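# Tuck chair under desk and park cart in bay

## Task

Slide the office chair fully beneath the desk so it finishes upright with every wheel on the floor; move the utility cart into the yellow taped bay so all four of its wheels sit inside the tape and none rests on it; keep the desk close to its original spot with its load still aboard and nothing overhanging its edges; the robot must not topple or finish leaning; finally release whatever is held and back away.

## Robot and tools

Robot: TidyBot++, a base 0.54 m long, 0.50 m wide and 0.38 m tall on four driven casters, carrying one seven-joint arm with a two-finger gripper. The shoulder sits 0.12 m ahead of the base centre, 0.68 m above the floor. Cameras: base_camera (pinhole, 644x364) and wrist_camera (fisheye, 644x476, looks along the hand). The arm starts folded, hand down, reaching up to 0.08 m past the base front.

Frames (metres): base frame has its origin on the floor below the base centre, x ahead, y to the left, z up. The odometry frame is the base frame as it was when the scene began; base_odometry reports x, y and heading (rad, left positive, -3.142 to 3.142) from wheel turns only, so slip looks like travel and drift builds up. base_tilt gives forward/right lean in degrees, about 1 degree of bias.

move: one action plus optional cameras and blocking. Parts:
- base: an object with any of translate_m (forward +, -2 to 2 m), strafe_m (left +, -2 to 2 m), rotate_rad (counter-clockwise seen from above +, -6.3 to 6.3 rad). These are offsets relative to where the base last reported itself (or its live position if a move was still running), measured along the base axes at that moment; the base heads straight for the resulting point.
- joints: absolute targets by name: joint_1_rad to joint_7_rad in radians, gripper_pos 0 (open, gap about 85 mm) to 1 (closed). Ranges: joint_2_rad ±2.249, joint_4_rad ±2.579, joint_6_rad ±2.099; joints 1, 3, 5, 7 are unlimited and take the shorter way, so turn them in steps under half a turn. Done tolerance ±0.039 for joints 1-4, ±0.095 for 5-7, ±0.03 for the gripper. Signs: joint_1_rad positive is clockwise from above (opposite to heading); joint_2_rad positive leans the upper arm forward from vertical; joint_4_rad negative bends the forearm forward (with joint_3_rad at 3.14); joint_6_rad negative bends the hand forward; joint_7_rad positive turns a downward hand counter-clockwise, at 1.57 the fingers open left/right.
- target: a single list of seven numbers [x, y, z, qw, qx, qy, qz], an absolute hand pose in the base frame, metres then unit quaternion; the point is midway between finger pads, hand z along the fingers, y the closing direction. With target, joints may only contain gripper_pos.
- speeds: per-key top speeds for that action: translate_m/strafe_m 0.05 to 0.5 m/s (give one only when both are used), rotate_rad 0.1 to 1.57 rad/s.
- cameras: list of base_camera, wrist_camera or all; [] for none. blocking: true (default) returns once everything rests; false returns in about 0.5 s while motion continues.
Unknown keys make a call invalid; out-of-range values get it refused, and a refusal or an unplanned stop cancels the rest of your reply's move, wait and finished_scene calls.

wait: seconds 0 to 10, returns state and images. stop: brakes all your running motions. zoom_image: camera plus region [x0, y0, x1, y1] in pixels, at most 504 by 504. finished_scene: scene, the current scene's integer number; final, only call once the goal holds without the robot.

Result lines: move (done or worst status), base_status, joint_status, hand_status (done within 10 mm and 2 degrees, otherwise off_target, time_out after up to 10 s on unreachable poses), hand_pose, hand_target (where joint targets would put the hand), joint_positions, base_odometry, base_tilt, motor_effort (percent of max, peak in brackets, noisy), on_its_own (uncommanded behaviour), pictures (image order), earlier move (status of a non-blocking move). Warnings: contact_stop, time_out, off_target, not_followed, joint command not followed / pose unreachable with cause:, ARM HIT, torque_fault, MOTOR HOT, OVER-TEMPERATURE FAULT, limit_stop_at_motor_heat.

Correcting: hand moves usually land within 3 cm; add (wanted - read) position to the previous target. For joints add (wanted - read) to the last command. To keep a hand still, resend hand_target, not hand_pose. Loads make the arm sag; never command a loaded joint to its current reading. A straight-down hand reaches at most about 0.94 m high, and only near the base.

Driving: acceleration up to 0.5 m/s2 and 1.57 rad/s2; base moves stop after 14 s. A blocked base keeps shoving and may still read done though short. Slow to crawl speed before making contact with anything, including things you intend to push.

Avoid: hitting furniture at speed; letting the arm snag something above roughly 0.6 m while the base moves or turns (tipping risk); reaching far out over nearby furniture or swinging a stretched arm sideways; sideways pushing or pulling with a raised hand (can lift wheels; retract or back away to recover). Arm collisions can spike torque (limits 104.5 N m joints 1-4, 51.3 N m joints 5-7), causing a 10 s arm freeze. Long stretched holds or straining at unreachable poses overheat motors. Do not drop items, release moving parts, grip something still resting firmly, or twist and yank the gripper. Brief external tugs on held parts or loose objects can occur.

Each tool is called as name(argument=value, ...) on one line, values as JSON.

## Session

move(base={"rotate_rad":-0.9})

Scene clock: 1.83 s.
move: done
base_odometry: x=+0.000 y=+0.000 heading=-0.900
base_tilt: forward=+0.3 right=+0.2
base_status: done
joint_positions: joint_1_rad=-0.049 joint_2_rad=-0.338 joint_3_rad=+3.114 joint_4_rad=-2.509 joint_5_rad=+0.038 joint_6_rad=-0.827 joint_7_rad=+1.527 gripper_pos=+0.000
joint_status: not commanded
motor_effort: joint_1_rad=+1(2) joint_2_rad=-2(3) joint_3_rad=+0(1) joint_4_rad=+15(16) joint_5_rad=+1(2) joint_6_rad=+1(1) joint_7_rad=+0(1)
hand_pose: x=+0.2833 y=+0.0042 z=+0.5932 quat_wxyz=(+0.015, +0.997, +0.028, +0.073) (m; base frame)
hand_target: x=+0.2832 y=+0.0042 z=+0.5931 quat_wxyz=(+0.015, +0.997, +0.028, +0.073) (m; base frame)
hand_status: not commanded
pictures: base_camera, wrist_camera

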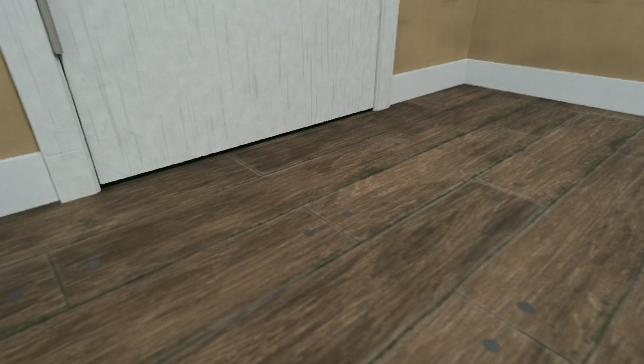

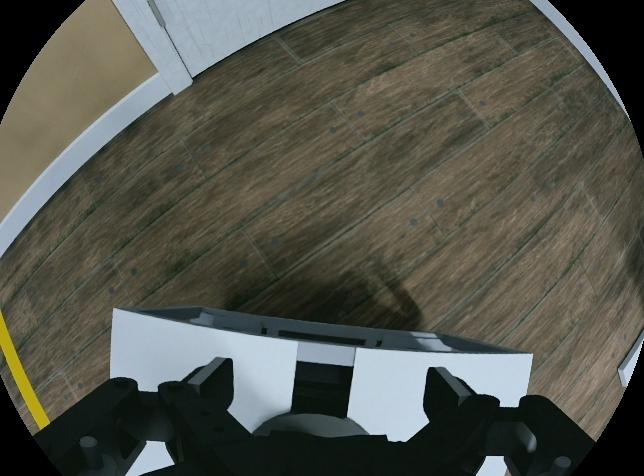

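move(base={"rotate_rad":0.9}, joints={"joint_6_rad":0.2})

move(base={"rotate_rad":1.3})

move(base={"rotate_rad":1.3})

move(base={"rotate_rad":1.3})

move(base={"rotate_rad":1.1})

Scene clock: 6.67 s.
move: done
base_odometry: x=+0.000 y=+0.000 heading=+0.000
base_tilt: forward=+0.3 right=+0.2
base_status: done
joint_positions: joint_1_rad=-0.050 joint_2_rad=-0.338 joint_3_rad=+3.113 joint_4_rad=-2.505 joint_5_rad=+0.038 joint_6_rad=+0.156 joint_7_rad=+1.527 gripper_pos=+0.000
joint_status: all done
motor_effort: joint_1_rad=+1(2) joint_2_rad=-5(7) joint_3_rad=+0(2) joint_4_rad=+20(20) joint_5_rad=+1(1) joint_6_rad=+7(7) joint_7_rad=+0(0)
hand_pose: x=+0.5193 y=+0.0351 z=+0.7692 quat_wxyz=(-0.021, +0.844, +0.034, +0.535) (m; base frame)
hand_target: x=+0.5236 y=+0.0352 z=+0.7795 quat_wxyz=(-0.022, +0.833, +0.034, +0.552) (m; base frame)
hand_status: not commanded
pictures: base_camera, wrist_camera

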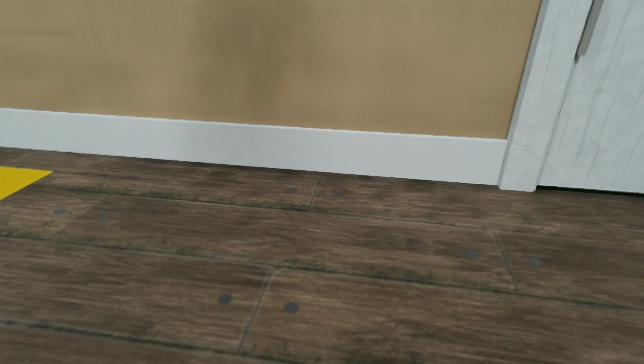

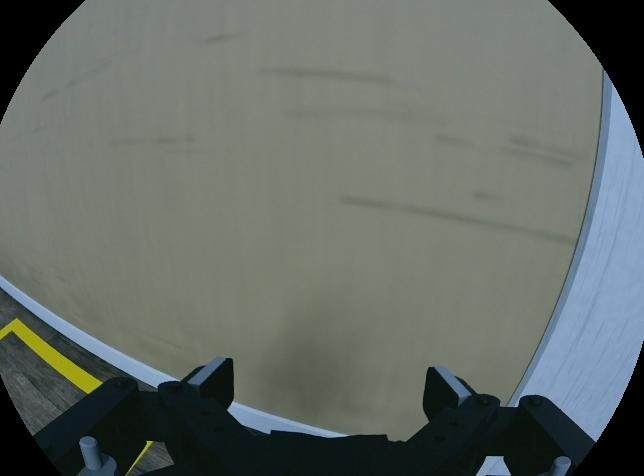

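Scene clock: 8.80 s.
move: done
base_odometry: x=+0.000 y=+0.000 heading=+1.300
base_tilt: forward=+0.3 right=+0.2
base_status: done
joint_positions: joint_1_rad=-0.050 joint_2_rad=-0.338 joint_3_rad=+3.113 joint_4_rad=-2.505 joint_5_rad=+0.038 joint_6_rad=+0.158 joint_7_rad=+1.527 gripper_pos=+0.000
joint_status: not commanded
motor_effort: joint_1_rad=+1(2) joint_2_rad=-7(7) joint_3_rad=+0(2) joint_4_rad=+19(21) joint_5_rad=+1(1) joint_6_rad=+7(7) joint_7_rad=+0(1)
hand_pose: x=+0.5195 y=+0.0353 z=+0.7697 quat_wxyz=(-0.021, +0.843, +0.035, +0.536) (m; base frame)
hand_target: x=+0.5236 y=+0.0352 z=+0.7795 quat_wxyz=(-0.022, +0.833, +0.034, +0.552) (m; base frame)
hand_status: not commanded
pictures: base_camera, wrist_camera

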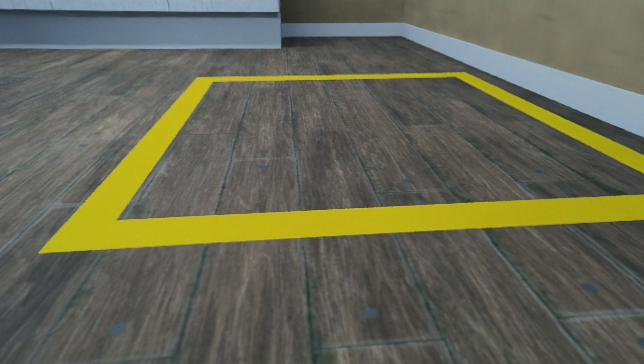

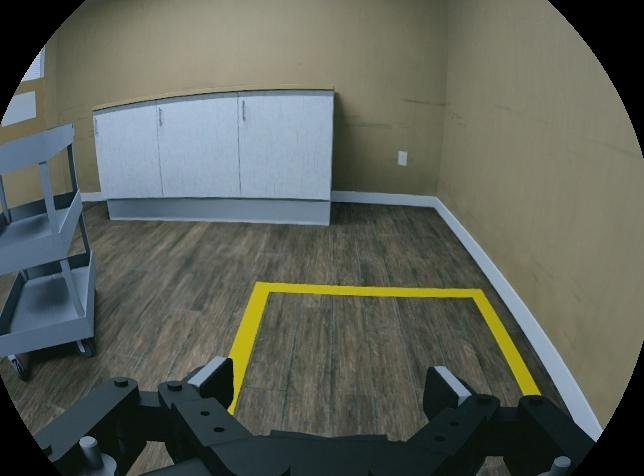

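Scene clock: 10.93 s.
move: done
base_odometry: x=+0.000 y=+0.000 heading=+2.600
base_tilt: forward=+0.3 right=+0.2
base_status: done
joint_positions: joint_1_rad=-0.050 joint_2_rad=-0.338 joint_3_rad=+3.113 joint_4_rad=-2.505 joint_5_rad=+0.038 joint_6_rad=+0.158 joint_7_rad=+1.527 gripper_pos=+0.000
joint_status: not commanded
motor_effort: joint_1_rad=+1(2) joint_2_rad=-5(8) joint_3_rad=+0(2) joint_4_rad=+20(21) joint_5_rad=+1(1) joint_6_rad=+7(7) joint_7_rad=+0(0)
hand_pose: x=+0.5195 y=+0.0353 z=+0.7698 quat_wxyz=(-0.021, +0.843, +0.035, +0.536) (m; base frame)
hand_target: x=+0.5236 y=+0.0352 z=+0.7795 quat_wxyz=(-0.022, +0.833, +0.034, +0.552) (m; base frame)
hand_status: not commanded
pictures: base_camera, wrist_camera

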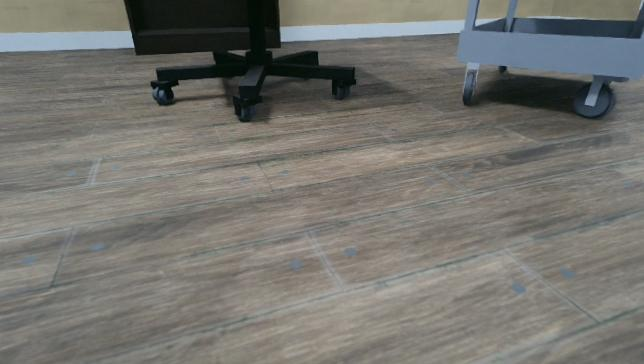

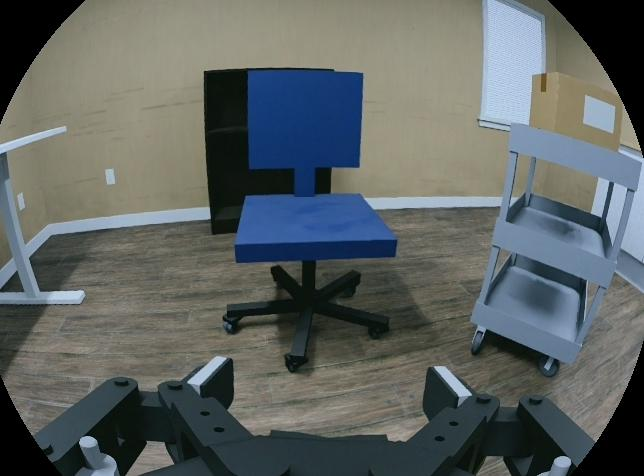

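Scene clock: 13.07 s.
move: done
base_odometry: x=+0.000 y=+0.000 heading=-2.384
base_tilt: forward=+0.3 right=+0.2
base_status: done
joint_positions: joint_1_rad=-0.050 joint_2_rad=-0.338 joint_3_rad=+3.112 joint_4_rad=-2.505 joint_5_rad=+0.038 joint_6_rad=+0.158 joint_7_rad=+1.527 gripper_pos=+0.000
joint_status: not commanded
motor_effort: joint_1_rad=+1(2) joint_2_rad=-6(7) joint_3_rad=+1(2) joint_4_rad=+20(21) joint_5_rad=+1(1) joint_6_rad=+7(8) joint_7_rad=+0(1)
hand_pose: x=+0.5195 y=+0.0354 z=+0.7699 quat_wxyz=(-0.021, +0.843, +0.035, +0.536) (m; base frame)
hand_target: x=+0.5236 y=+0.0352 z=+0.7795 quat_wxyz=(-0.022, +0.833, +0.034, +0.552) (m; base frame)
hand_status: not commanded
pictures: base_camera, wrist_camera

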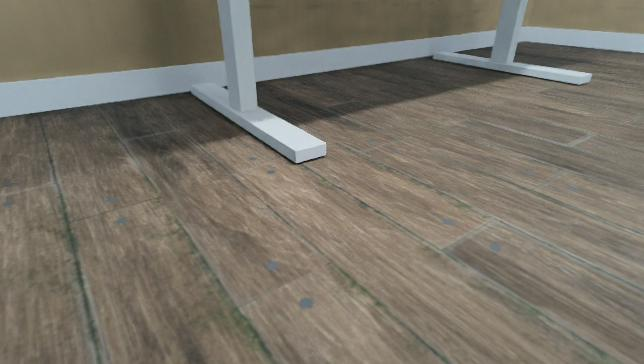

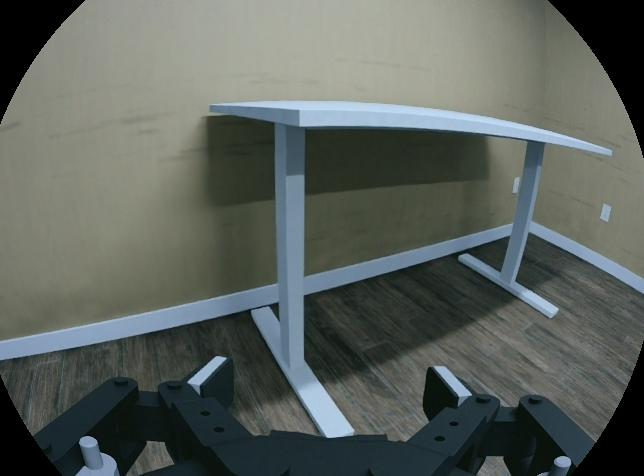

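Scene clock: 15.03 s.
move: done
base_odometry: x=+0.000 y=+0.000 heading=-1.284
base_tilt: forward=+0.3 right=+0.2
base_status: done
joint_positions: joint_1_rad=-0.051 joint_2_rad=-0.338 joint_3_rad=+3.112 joint_4_rad=-2.505 joint_5_rad=+0.038 joint_6_rad=+0.158 joint_7_rad=+1.527 gripper_pos=+0.000
joint_status: not commanded
motor_effort: joint_1_rad=+1(2) joint_2_rad=-5(7) joint_3_rad=+0(2) joint_4_rad=+20(21) joint_5_rad=+1(1) joint_6_rad=+7(7) joint_7_rad=+0(1)
hand_pose: x=+0.5196 y=+0.0355 z=+0.7699 quat_wxyz=(-0.021, +0.843, +0.035, +0.536) (m; base frame)
hand_target: x=+0.5236 y=+0.0352 z=+0.7795 quat_wxyz=(-0.022, +0.833, +0.034, +0.552) (m; base frame)
hand_status: not commanded
pictures: base_camera, wrist_camera

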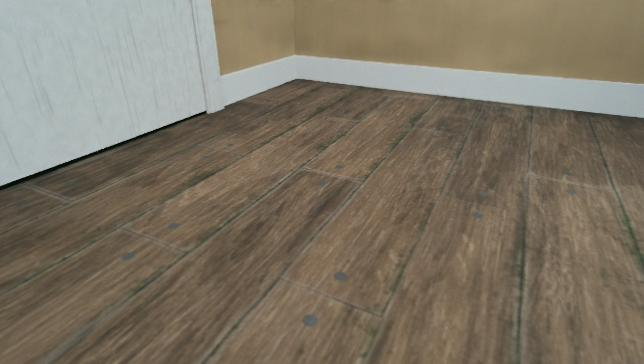

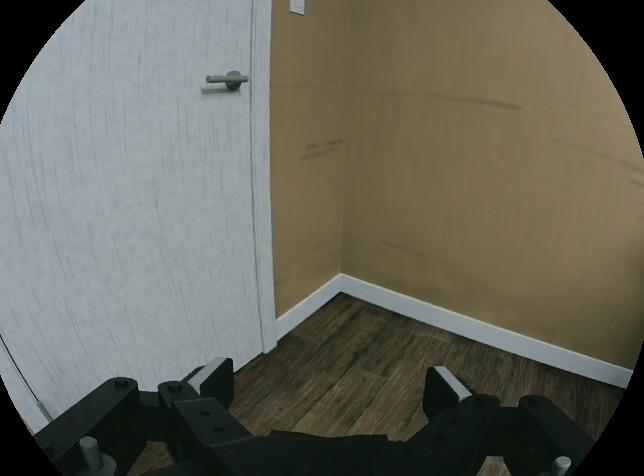

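move(base={"rotate_rad":-1.8})

zoom_image(camera="wrist_camera", region=[0, 50, 504, 450])

move(base={"rotate_rad":-1})

zoom_image(camera="wrist_camera", region=[150, 50, 640, 450])

Scene clock: 38.73 s.
move: done
base_odometry: x=+0.000 y=+0.000 heading=-3.083
base_tilt: forward=+0.3 right=+0.2
base_status: done
joint_positions: joint_1_rad=-0.050 joint_2_rad=-0.338 joint_3_rad=+3.113 joint_4_rad=-2.505 joint_5_rad=+0.038 joint_6_rad=+0.159 joint_7_rad=+1.527 gripper_pos=+0.000
joint_status: not commanded
motor_effort: joint_1_rad=+1(2) joint_2_rad=-6(8) joint_3_rad=+1(2) joint_4_rad=+19(20) joint_5_rad=+1(1) joint_6_rad=+7(7) joint_7_rad=+0(1)
hand_pose: x=+0.5196 y=+0.0350 z=+0.7700 quat_wxyz=(-0.021, +0.843, +0.034, +0.536) (m; base frame)
hand_target: x=+0.5236 y=+0.0352 z=+0.7795 quat_wxyz=(-0.022, +0.833, +0.034, +0.552) (m; base frame)
hand_status: not commanded
pictures: base_camera, wrist_camera

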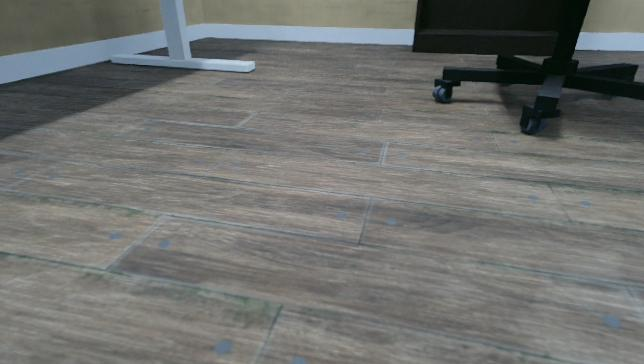

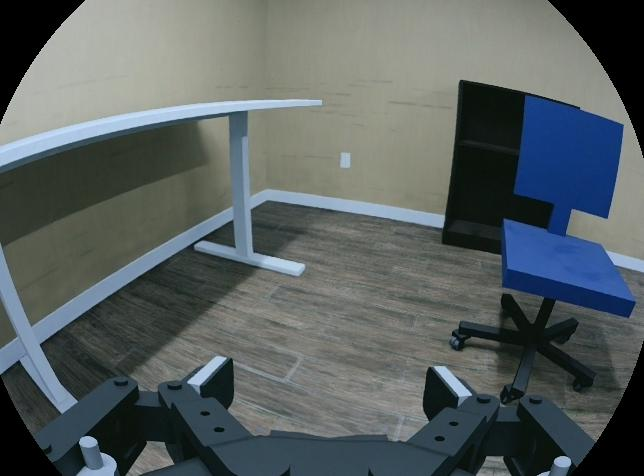

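Scaled by 1.000.

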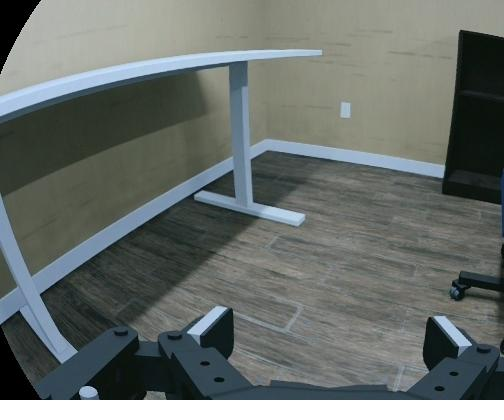

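Scene clock: 40.67 s.
move: done
base_odometry: x=+0.000 y=+0.000 heading=+2.200
base_tilt: forward=+0.3 right=+0.2
base_status: done
joint_positions: joint_1_rad=-0.050 joint_2_rad=-0.338 joint_3_rad=+3.114 joint_4_rad=-2.505 joint_5_rad=+0.038 joint_6_rad=+0.159 joint_7_rad=+1.527 gripper_pos=+0.000
joint_status: not commanded
motor_effort: joint_1_rad=+1(2) joint_2_rad=-6(7) joint_3_rad=+1(2) joint_4_rad=+20(21) joint_5_rad=+1(1) joint_6_rad=+7(7) joint_7_rad=+0(1)
hand_pose: x=+0.5197 y=+0.0347 z=+0.7700 quat_wxyz=(-0.021, +0.843, +0.034, +0.536) (m; base frame)
hand_target: x=+0.5236 y=+0.0352 z=+0.7795 quat_wxyz=(-0.022, +0.833, +0.034, +0.552) (m; base frame)
hand_status: not commanded
pictures: base_camera, wrist_camera

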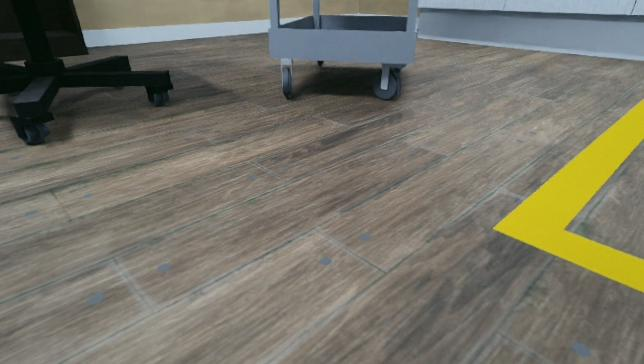

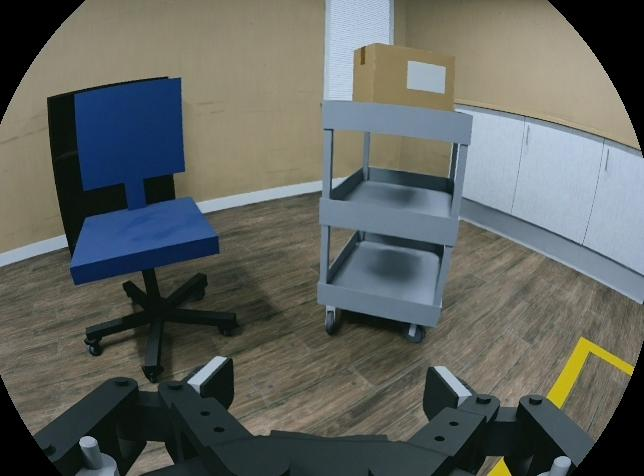

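Scaled by 1.029.

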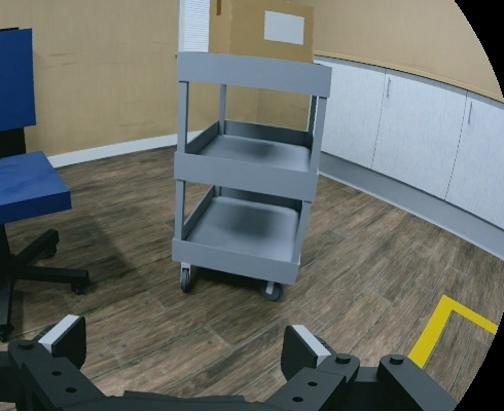

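move(base={"translate_m":0.65,"strafe_m":-0.05})

move(target=[0.42,0,0.93,0,1,0,0])

Scene clock: 54.77 s.
move: done
base_odometry: x=-0.342 y=+0.555 heading=+2.199
base_tilt: forward=+0.3 right=+0.2
base_status: done
joint_positions: joint_1_rad=-0.050 joint_2_rad=-0.337 joint_3_rad=+3.114 joint_4_rad=-2.505 joint_5_rad=+0.038 joint_6_rad=+0.160 joint_7_rad=+1.527 gripper_pos=+0.000
joint_status: not commanded
motor_effort: joint_1_rad=+1(1) joint_2_rad=-6(8) joint_3_rad=+0(1) joint_4_rad=+20(22) joint_5_rad=+1(1) joint_6_rad=+7(8) joint_7_rad=+0(1)
hand_pose: x=+0.5199 y=+0.0347 z=+0.7700 quat_wxyz=(-0.021, +0.843, +0.034, +0.536) (m; base frame)
hand_target: x=+0.5236 y=+0.0352 z=+0.7795 quat_wxyz=(-0.022, +0.833, +0.034, +0.552) (m; base frame)
hand_status: not commanded
pictures: base_camera, wrist_camera

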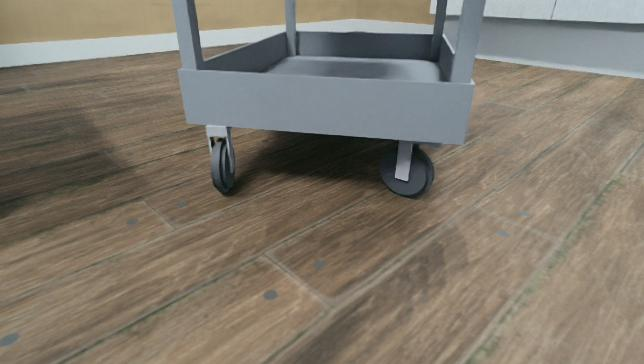

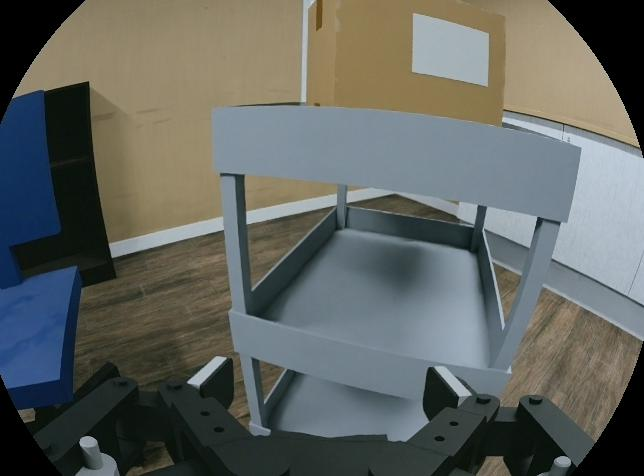

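Scene clock: 58.07 s.
move: off_target
base_odometry: x=-0.342 y=+0.555 heading=+2.199
base_tilt: forward=+0.3 right=+0.2
base_status: not commanded
joint_positions: joint_1_rad=-0.036 joint_2_rad=+0.025 joint_3_rad=+3.157 joint_4_rad=-1.077 joint_5_rad=+0.038 joint_6_rad=-1.987 joint_7_rad=+1.528 gripper_pos=+0.000
joint_status: not commanded
motor_effort: joint_1_rad=+1(1) joint_2_rad=-16(17) joint_3_rad=+0(1) joint_4_rad=+16(22) joint_5_rad=+1(1) joint_6_rad=+0(8) joint_7_rad=+0(1)
hand_pose: x=+0.4266 y=-0.0032 z=+0.9337 quat_wxyz=(+0.017, +0.999, -0.019, +0.027) (m; base frame)
hand_target: x=+0.4200 y=+0.0000 z=+0.9300 quat_wxyz=(+0.000, +1.000, +0.000, +0.000) (m; base frame)
hand_status: off_target (0.008 m and 4.3 deg from the pose sent, 0.192 m and 65.1 deg at the start)
pictures: base_camera, wrist_camera

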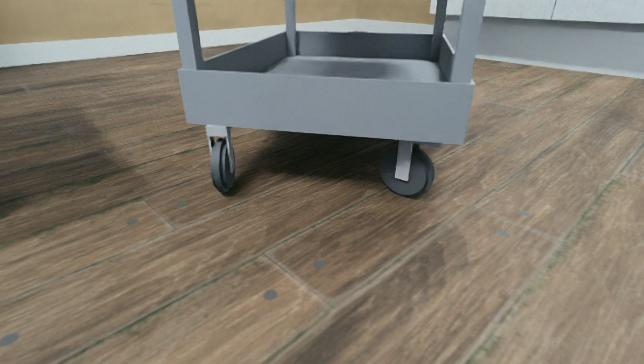

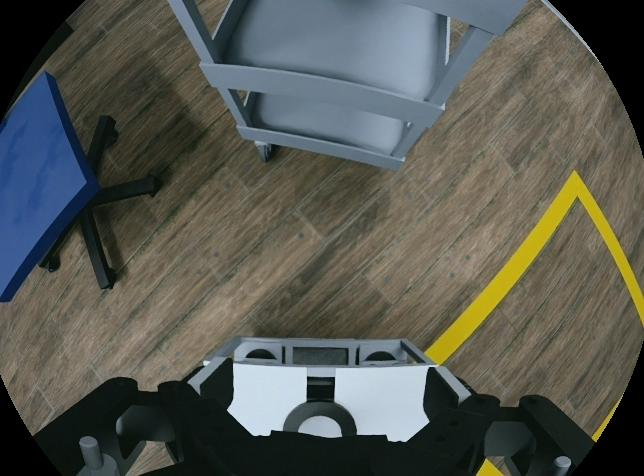

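move(base={"translate_m":0.25,"rotate_rad":-0.07}, speeds={"translate_m":0.2})

Scene clock: 62.07 s.
move: done
base_odometry: x=-0.489 y=+0.757 heading=+2.129
base_tilt: forward=+0.3 right=+0.2
base_status: done
joint_positions: joint_1_rad=-0.026 joint_2_rad=+0.043 joint_3_rad=+3.166 joint_4_rad=-1.076 joint_5_rad=+0.038 joint_6_rad=-1.995 joint_7_rad=+1.528 gripper_pos=+0.000
joint_status: not commanded
motor_effort: joint_1_rad=+1(3) joint_2_rad=-16(20) joint_3_rad=+0(2) joint_4_rad=+15(17) joint_5_rad=+1(2) joint_6_rad=-1(1) joint_7_rad=+0(1)
hand_pose: x=+0.4286 y=-0.0087 z=+0.9284 quat_wxyz=(+0.017, +0.999, -0.029, +0.014) (m; base frame)
hand_target: x=+0.4200 y=+0.0000 z=+0.9300 quat_wxyz=(+0.000, +1.000, +0.000, +0.000) (m; base frame)
hand_status: not commanded
pictures: base_camera, wrist_camera

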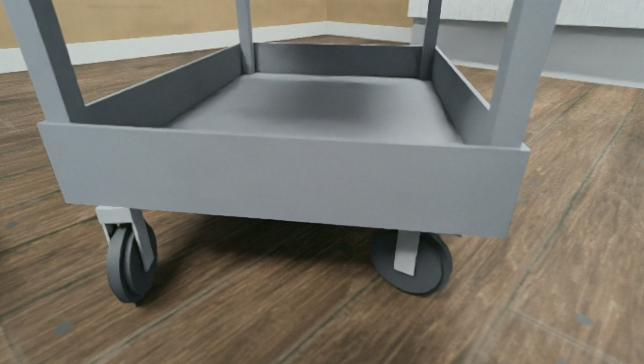

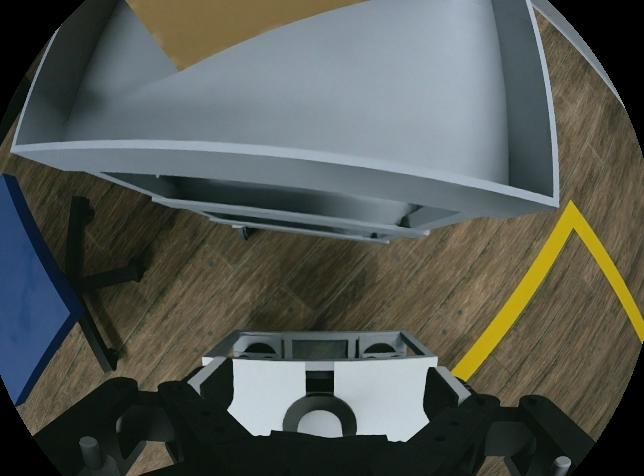

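move(base={"rotate_rad":-0.08}, speeds={"translate_m":0.2})

move(target=[0.5,0,0.93,0,0.7071,0.7071,0])

"speeds": translate_m has a speed but no command beside it: command translate_m too, or leave its speed out
Scene clock: 65.93 s.
base_odometry: x=-0.489 y=+0.757 heading=+2.129
base_tilt: forward=+0.3 right=+0.2
base_status: done
joint_positions: joint_1_rad=-0.026 joint_2_rad=+0.043 joint_3_rad=+3.166 joint_4_rad=-1.076 joint_5_rad=+0.038 joint_6_rad=-1.995 joint_7_rad=+1.528 gripper_pos=+0.000
joint_status: not commanded
motor_effort: joint_1_rad=+1(3) joint_2_rad=-16(20) joint_3_rad=-1(2) joint_4_rad=+16(17) joint_5_rad=+1(2) joint_6_rad=-1(1) joint_7_rad=+0(1)
hand_pose: x=+0.4286 y=-0.0087 z=+0.9284 quat_wxyz=(+0.017, +0.999, -0.029, +0.014) (m; base frame)
hand_target: x=+0.4200 y=+0.0000 z=+0.9300 quat_wxyz=(+0.000, +1.000, +0.000, +0.000) (m; base frame)
hand_status: not commanded
pictures: none

not run: a call was refused earlier in this reply.

move(base={"rotate_rad":-0.08})

move(target=[0.5,0,0.93,0,0.7071,0.7071,0])

Scene clock: 68.03 s.
move: done
base_odometry: x=-0.489 y=+0.757 heading=+2.049
base_tilt: forward=+0.3 right=+0.2
base_status: done
joint_positions: joint_1_rad=-0.022 joint_2_rad=+0.043 joint_3_rad=+3.170 joint_4_rad=-1.076 joint_5_rad=+0.038 joint_6_rad=-1.995 joint_7_rad=+1.528 gripper_pos=+0.000
joint_status: not commanded
motor_effort: joint_1_rad=+1(3) joint_2_rad=-17(18) joint_3_rad=+0(2) joint_4_rad=+15(17) joint_5_rad=+1(2) joint_6_rad=-1(1) joint_7_rad=+0(0)
hand_pose: x=+0.4285 y=-0.0112 z=+0.9284 quat_wxyz=(+0.017, +0.999, -0.033, +0.014) (m; base frame)
hand_target: x=+0.4200 y=+0.0000 z=+0.9300 quat_wxyz=(+0.000, +1.000, +0.000, +0.000) (m; base frame)
hand_status: not commanded
pictures: base_camera, wrist_camera

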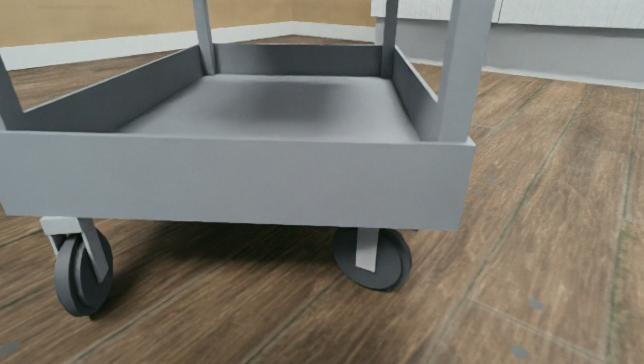

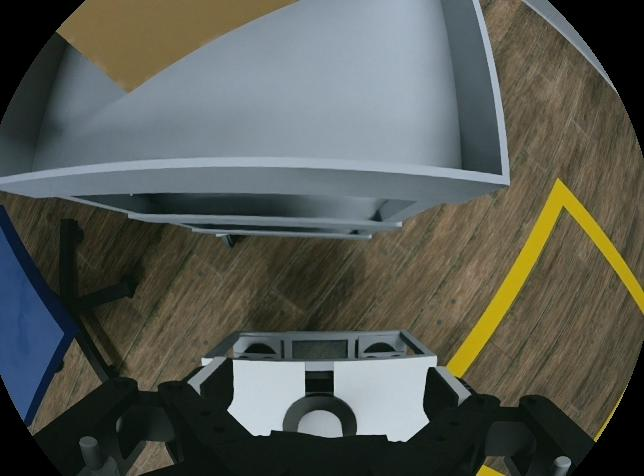

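Scene clock: 70.17 s.
move: off_target
base_odometry: x=-0.489 y=+0.757 heading=+2.049
base_tilt: forward=+0.3 right=+0.2
base_status: not commanded
joint_positions: joint_1_rad=+0.102 joint_2_rad=+0.248 joint_3_rad=+2.969 joint_4_rad=-0.814 joint_5_rad=+0.038 joint_6_rad=-2.037 joint_7_rad=+3.050 gripper_pos=+0.000
joint_status: not commanded
motor_effort: joint_1_rad=+1(1) joint_2_rad=-24(25) joint_3_rad=-1(2) joint_4_rad=+16(18) joint_5_rad=+0(1) joint_6_rad=-1(1) joint_7_rad=+0(0)
hand_pose: x=+0.5076 y=+0.0060 z=+0.9333 quat_wxyz=(+0.011, +0.722, +0.691, +0.020) (m; base frame)
hand_target: x=+0.5000 y=+0.0000 z=+0.9300 quat_wxyz=(+0.000, +0.707, +0.707, +0.000) (m; base frame)
hand_status: off_target (0.010 m and 3.7 deg from the pose sent, 0.072 m and 93.8 deg at the start)
pictures: base_camera, wrist_camera

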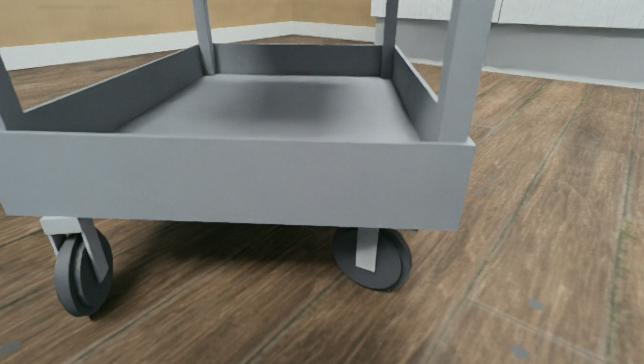

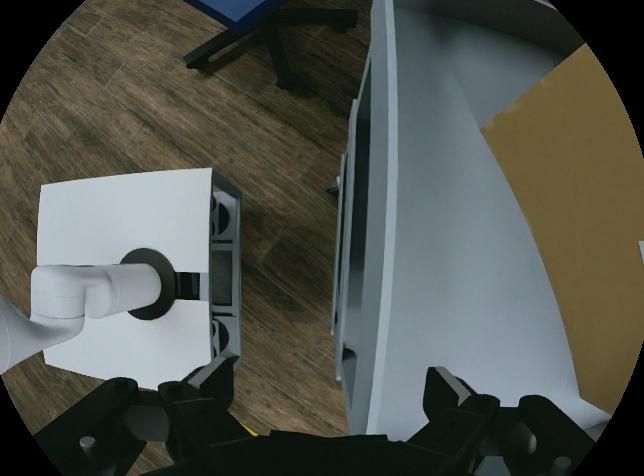

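move(base={"strafe_m":0.15}, speeds={"strafe_m":0.2}, cameras=[])

move(target=[0.545,0,0.875,0,0.7071,0.7071,0])

Scene clock: 74.40 s.
move: done
base_odometry: x=-0.622 y=+0.689 heading=+2.049
base_tilt: forward=+0.3 right=+0.2
base_status: done
joint_positions: joint_1_rad=+0.109 joint_2_rad=+0.249 joint_3_rad=+2.963 joint_4_rad=-0.814 joint_5_rad=+0.038 joint_6_rad=-2.038 joint_7_rad=+3.052 gripper_pos=+0.000
joint_status: not commanded
motor_effort: joint_1_rad=+1(3) joint_2_rad=-23(24) joint_3_rad=-1(3) joint_4_rad=+15(17) joint_5_rad=+0(1) joint_6_rad=-1(1) joint_7_rad=+0(1)
hand_pose: x=+0.5072 y=+0.0048 z=+0.9332 quat_wxyz=(+0.010, +0.722, +0.691, +0.020) (m; base frame)
hand_target: x=+0.5000 y=+0.0000 z=+0.9300 quat_wxyz=(+0.000, +0.707, +0.707, +0.000) (m; base frame)
hand_status: not commanded
pictures: none
No camera images: "cameras" was empty.

Scene clock: 75.43 s.
move: off_target
base_odometry: x=-0.622 y=+0.689 heading=+2.049
base_tilt: forward=+0.3 right=+0.2
base_status: not commanded
joint_positions: joint_1_rad=+0.110 joint_2_rad=+0.319 joint_3_rad=+2.952 joint_4_rad=-0.905 joint_5_rad=+0.038 joint_6_rad=-1.943 joint_7_rad=+3.052 gripper_pos=+0.000
joint_status: not commanded
motor_effort: joint_1_rad=+1(1) joint_2_rad=-26(30) joint_3_rad=-2(2) joint_4_rad=+16(18) joint_5_rad=+0(1) joint_6_rad=-1(2) joint_7_rad=+0(1)
hand_pose: x=+0.5358 y=+0.0083 z=+0.8795 quat_wxyz=(-0.016, +0.718, +0.696, +0.000) (m; base frame)
hand_target: x=+0.5450 y=+0.0000 z=+0.8750 quat_wxyz=(+0.000, +0.707, +0.707, +0.000) (m; base frame)
hand_status: off_target (0.013 m and 2.6 deg from the pose sent, 0.070 m and 3.6 deg at the start)
pictures: base_camera, wrist_camera

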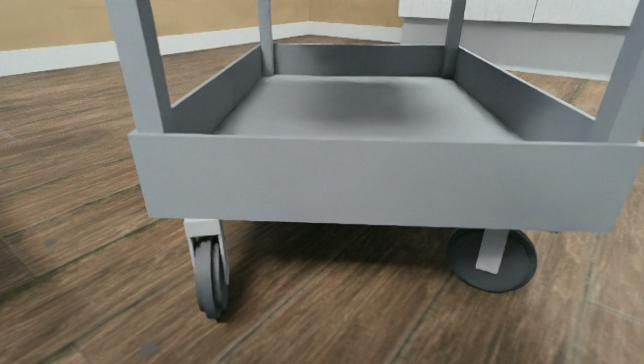

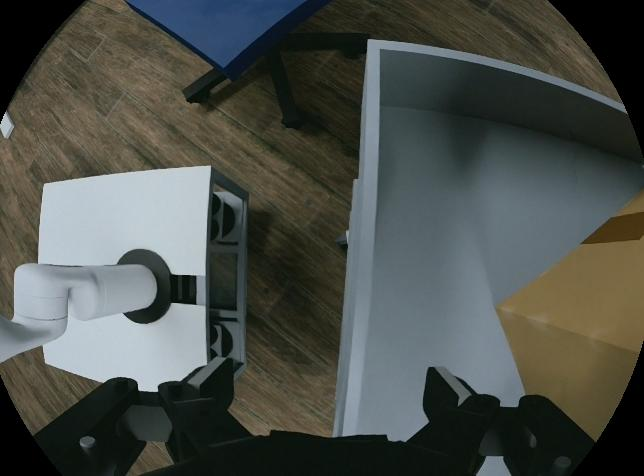

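move(target=[0.555,0,0.80,0,0.7071,0.7071,0])

Scene clock: 79.20 s.
move: off_target
base_odometry: x=-0.622 y=+0.689 heading=+2.049
base_tilt: forward=+0.3 right=+0.1
base_status: not commanded
joint_positions: joint_1_rad=+0.129 joint_2_rad=+0.296 joint_3_rad=+2.949 joint_4_rad=-1.153 joint_5_rad=+0.038 joint_6_rad=-1.707 joint_7_rad=+3.052 gripper_pos=+0.000
joint_status: not commanded
motor_effort: joint_1_rad=+1(1) joint_2_rad=-23(28) joint_3_rad=-1(2) joint_4_rad=+16(18) joint_5_rad=+0(1) joint_6_rad=+0(2) joint_7_rad=+0(0)
hand_pose: x=+0.5469 y=+0.0066 z=+0.8135 quat_wxyz=(-0.010, +0.720, +0.694, +0.003) (m; base frame)
hand_target: x=+0.5550 y=+0.0000 z=+0.8000 quat_wxyz=(+0.000, +0.707, +0.707, +0.000) (m; base frame)
hand_status: off_target (0.017 m and 2.5 deg from the pose sent, 0.082 m and 2.6 deg at the start)
pictures: base_camera, wrist_camera

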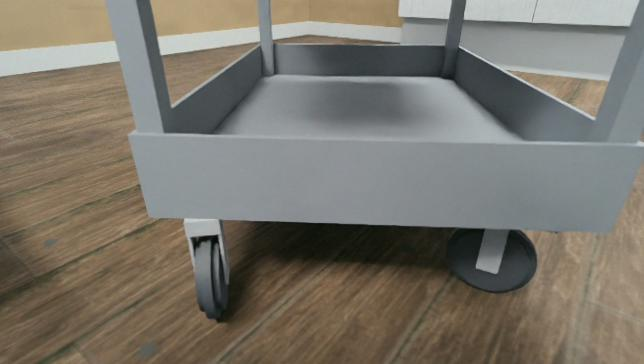

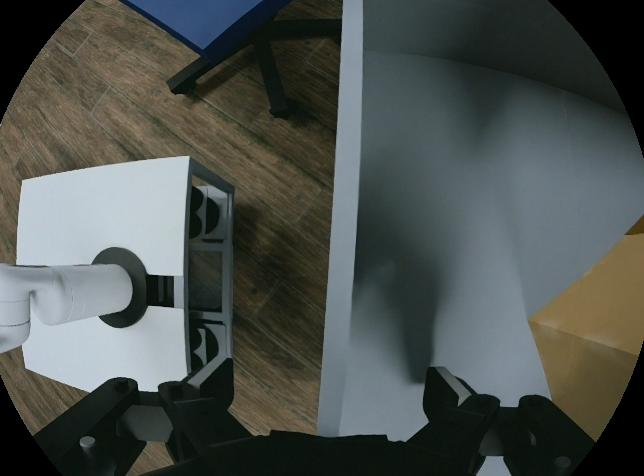

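move(target=[0.558,0,0.77,0,0.7071,0.7071,0])

move(joints={"gripper_pos":0.85})

Scene clock: 81.73 s.
move: off_target
base_odometry: x=-0.622 y=+0.689 heading=+2.049
base_tilt: forward=+0.3 right=+0.2
base_status: not commanded
joint_positions: joint_1_rad=+0.137 joint_2_rad=+0.253 joint_3_rad=+2.945 joint_4_rad=-1.213 joint_5_rad=+0.038 joint_6_rad=-1.622 joint_7_rad=+3.052 gripper_pos=+0.000
joint_status: not commanded
motor_effort: joint_1_rad=+1(1) joint_2_rad=-11(22) joint_3_rad=-1(2) joint_4_rad=+9(14) joint_5_rad=+0(0) joint_6_rad=+2(2) joint_7_rad=+0(0)
hand_pose: x=+0.5510 y=+0.0065 z=+0.8134 quat_wxyz=(+0.015, +0.721, +0.692, +0.026) (m; base frame)
hand_target: x=+0.5580 y=+0.0000 z=+0.7700 quat_wxyz=(+0.000, +0.707, +0.707, +0.000) (m; base frame)
hand_status: off_target (0.044 m and 4.1 deg from the pose sent, 0.045 m and 2.5 deg at the start)
pictures: base_camera, wrist_camera

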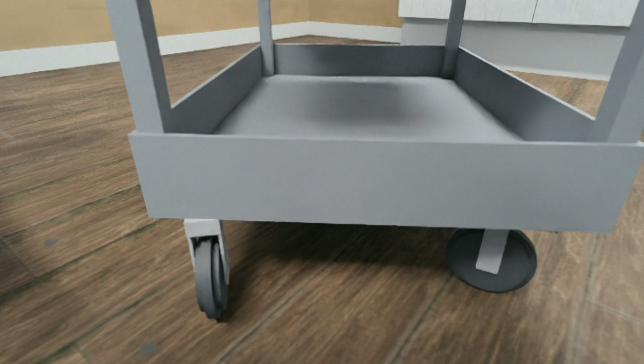

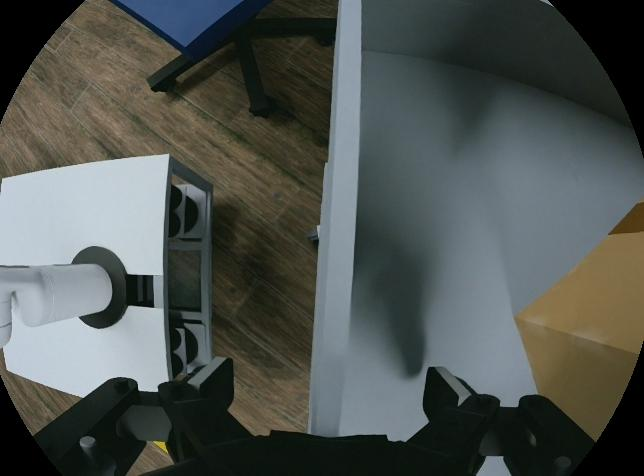

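Scene clock: 82.77 s.
move: done
base_odometry: x=-0.622 y=+0.689 heading=+2.049
base_tilt: forward=+0.3 right=+0.2
base_status: not commanded
joint_positions: joint_1_rad=+0.138 joint_2_rad=+0.245 joint_3_rad=+2.942 joint_4_rad=-1.216 joint_5_rad=+0.038 joint_6_rad=-1.603 joint_7_rad=+3.052 gripper_pos=+0.848
joint_status: all done
motor_effort: joint_1_rad=+1(1) joint_2_rad=-11(13) joint_3_rad=-1(2) joint_4_rad=+9(15) joint_5_rad=+0(1) joint_6_rad=+2(9) joint_7_rad=+0(0)
hand_pose: x=+0.5550 y=+0.0077 z=+0.8161 quat_wxyz=(+0.023, +0.720, +0.693, +0.035) (m; base frame)
hand_target: x=+0.5580 y=+0.0000 z=+0.7700 quat_wxyz=(+0.000, +0.707, +0.707, +0.000) (m; base frame)
hand_status: not commanded
pictures: base_camera, wrist_camera

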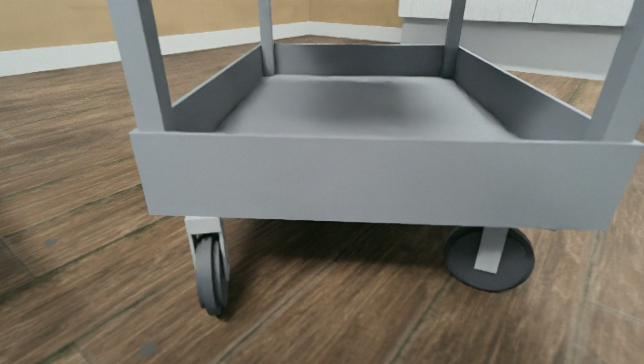

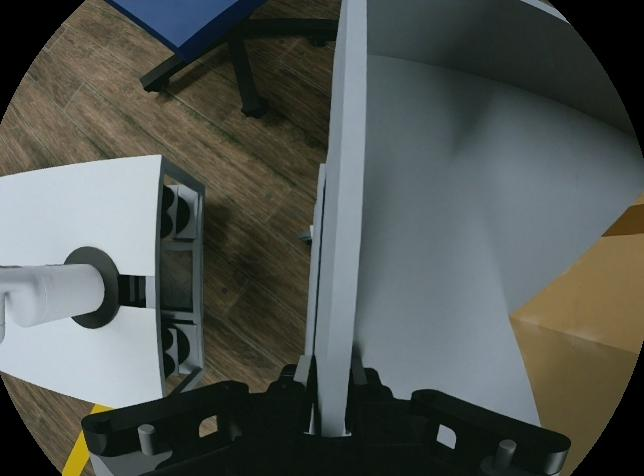

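move(target=[0.555,0,0.815,0,0.7071,0.7071,0], joints={"gripper_pos":1}, cameras=[])

move(base={"translate_m":-0.35}, speeds={"translate_m":0.1}, cameras=[])

move(base={"strafe_m":-0.25}, speeds={"strafe_m":0.08})

Scene clock: 88.87 s.
move: off_target
base_odometry: x=-0.622 y=+0.689 heading=+2.049
base_tilt: forward=+0.3 right=+0.1
base_status: not commanded
joint_positions: joint_1_rad=+0.141 joint_2_rad=+0.289 joint_3_rad=+2.942 joint_4_rad=-1.151 joint_5_rad=+0.039 joint_6_rad=-1.677 joint_7_rad=+3.052 gripper_pos=+0.949
joint_status: gripper_pos off_target (ended at +0.949, target +1.000)
motor_effort: joint_1_rad=+0(1) joint_2_rad=-25(26) joint_3_rad=-2(3) joint_4_rad=+21(21) joint_5_rad=-2(2) joint_6_rad=+0(8) joint_7_rad=+1(6)
hand_pose: x=+0.5555 y=+0.0043 z=+0.8175 quat_wxyz=(+0.003, +0.722, +0.691, +0.017) (m; base frame)
hand_target: x=+0.5550 y=+0.0000 z=+0.8150 quat_wxyz=(+0.000, +0.707, +0.707, +0.000) (m; base frame)
hand_status: off_target (0.005 m and 3.2 deg from the pose sent, 0.008 m and 5.2 deg at the start)
pictures: none
No camera images: "cameras" was empty.

Scene clock: 92.93 s.
move: done
base_odometry: x=-0.461 y=+0.378 heading=+2.049
base_tilt: forward=+0.3 right=+0.2
base_status: done
joint_positions: joint_1_rad=+0.140 joint_2_rad=+0.306 joint_3_rad=+2.941 joint_4_rad=-1.128 joint_5_rad=+0.045 joint_6_rad=-1.687 joint_7_rad=+3.059 gripper_pos=+0.949
joint_status: not commanded
motor_effort: joint_1_rad=+1(2) joint_2_rad=-26(32) joint_3_rad=-1(4) joint_4_rad=+17(21) joint_5_rad=+0(4) joint_6_rad=-3(6) joint_7_rad=+0(2)
hand_pose: x=+0.5609 y=+0.0022 z=+0.8174 quat_wxyz=(+0.003, +0.720, +0.693, +0.015) (m; base frame)
hand_target: x=+0.5550 y=+0.0000 z=+0.8150 quat_wxyz=(+0.000, +0.707, +0.707, +0.000) (m; base frame)
hand_status: not commanded
pictures: none
No camera images: "cameras" was empty.

Scene clock: 96.87 s.
move: done
base_odometry: x=-0.239 y=+0.492 heading=+2.049
base_tilt: forward=+0.3 right=+0.2
base_status: done
joint_positions: joint_1_rad=+0.112 joint_2_rad=+0.306 joint_3_rad=+2.912 joint_4_rad=-1.129 joint_5_rad=+0.047 joint_6_rad=-1.686 joint_7_rad=+3.084 gripper_pos=+0.949
joint_status: not commanded
motor_effort: joint_1_rad=+5(11) joint_2_rad=-27(30) joint_3_rad=+1(7) joint_4_rad=+19(22) joint_5_rad=-1(4) joint_6_rad=-3(6) joint_7_rad=-4(7)
hand_pose: x=+0.5599 y=+0.0252 z=+0.8175 quat_wxyz=(+0.000, +0.692, +0.722, +0.018) (m; base frame)
hand_target: x=+0.5550 y=+0.0000 z=+0.8150 quat_wxyz=(+0.000, +0.707, +0.707, +0.000) (m; base frame)
hand_status: not commanded
pictures: base_camera, wrist_camera

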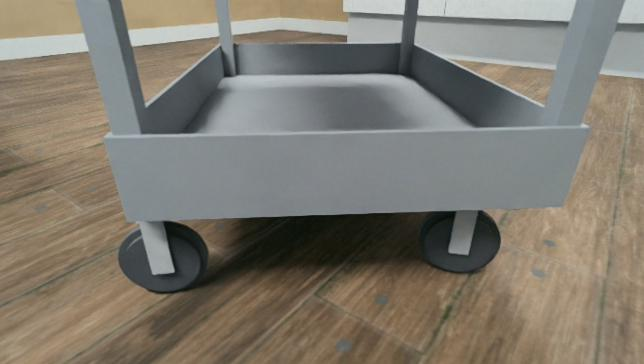

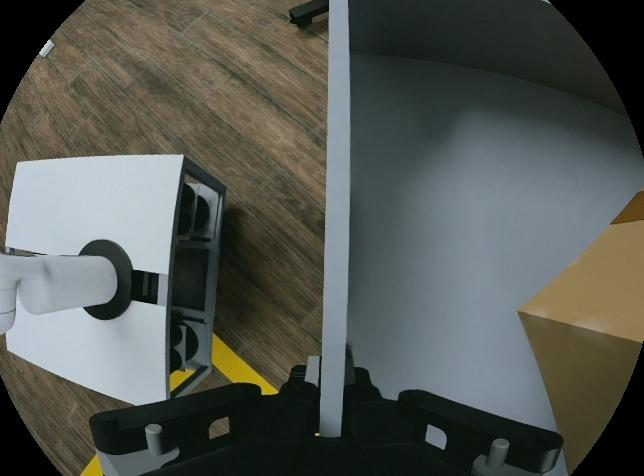

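move(base={"translate_m":-0.205,"strafe_m":-0.19,"rotate_rad":-0.32}, speeds={"translate_m":0.08,"rotate_rad":0.1})

Scene clock: 105.30 s.
move: done
base_odometry: x=+0.024 y=+0.398 heading=+1.728
base_tilt: forward=+0.3 right=+0.2
base_status: done
joint_positions: joint_1_rad=+0.130 joint_2_rad=+0.310 joint_3_rad=+2.926 joint_4_rad=-1.123 joint_5_rad=+0.048 joint_6_rad=-1.688 joint_7_rad=+3.105 gripper_pos=+0.949
joint_status: not commanded
motor_effort: joint_1_rad=+1(12) joint_2_rad=-25(32) joint_3_rad=-2(7) joint_4_rad=+17(19) joint_5_rad=-1(4) joint_6_rad=-1(8) joint_7_rad=+0(10)
hand_pose: x=+0.5625 y=+0.0114 z=+0.8174 quat_wxyz=(+0.002, +0.696, +0.718, +0.016) (m; base frame)
hand_target: x=+0.5550 y=+0.0000 z=+0.8150 quat_wxyz=(+0.000, +0.707, +0.707, +0.000) (m; base frame)
hand_status: not commanded
pictures: base_camera, wrist_camera

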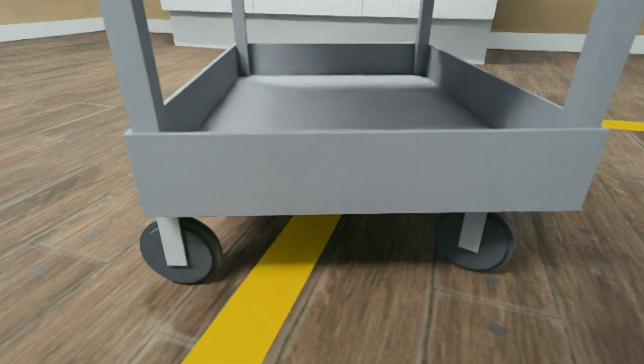

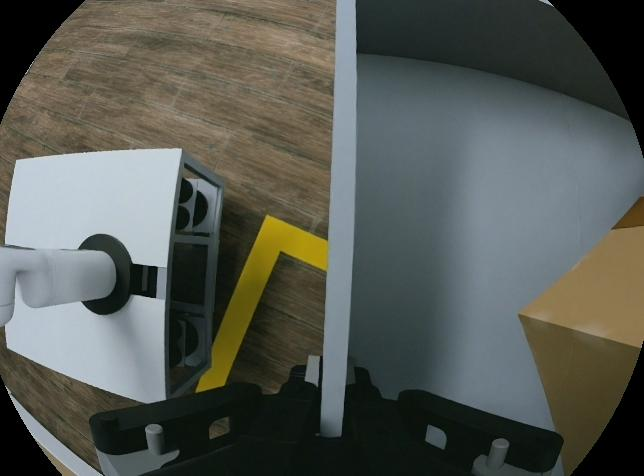

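move(base={"translate_m":-0.09,"strafe_m":-0.24,"rotate_rad":-0.322}, speeds={"translate_m":0.08,"rotate_rad":0.1})

Scene clock: 111.80 s.
move: done
base_odometry: x=+0.275 y=+0.346 heading=+1.406
base_tilt: forward=+0.3 right=+0.2
base_status: done
joint_positions: joint_1_rad=+0.129 joint_2_rad=+0.310 joint_3_rad=+2.923 joint_4_rad=-1.123 joint_5_rad=+0.048 joint_6_rad=-1.690 joint_7_rad=+3.108 gripper_pos=+0.949
joint_status: not commanded
motor_effort: joint_1_rad=+1(12) joint_2_rad=-26(31) joint_3_rad=-2(8) joint_4_rad=+15(21) joint_5_rad=+0(5) joint_6_rad=-3(6) joint_7_rad=-1(9)
hand_pose: x=+0.5616 y=+0.0127 z=+0.8174 quat_wxyz=(+0.002, +0.693, +0.721, +0.016) (m; base frame)
hand_target: x=+0.5550 y=+0.0000 z=+0.8150 quat_wxyz=(+0.000, +0.707, +0.707, +0.000) (m; base frame)
hand_status: not commanded
pictures: base_camera, wrist_camera

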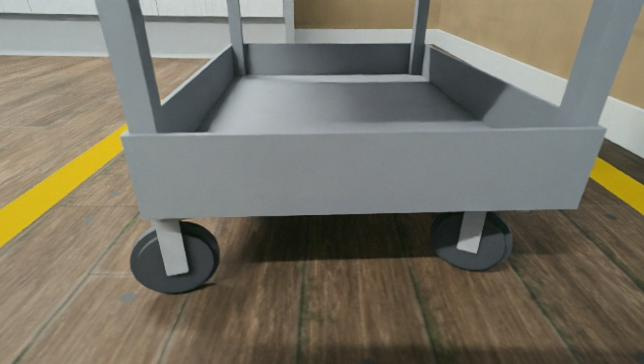

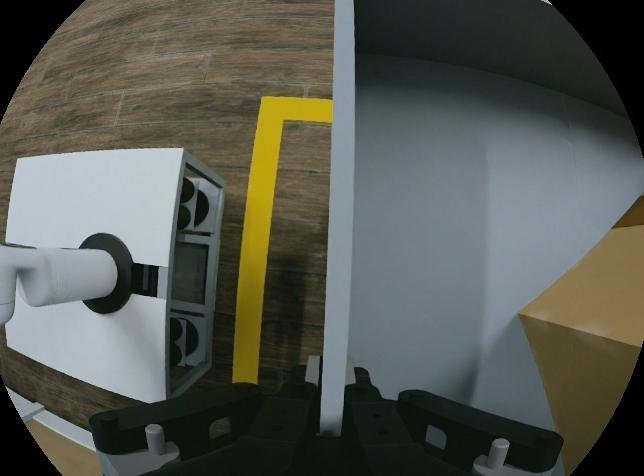

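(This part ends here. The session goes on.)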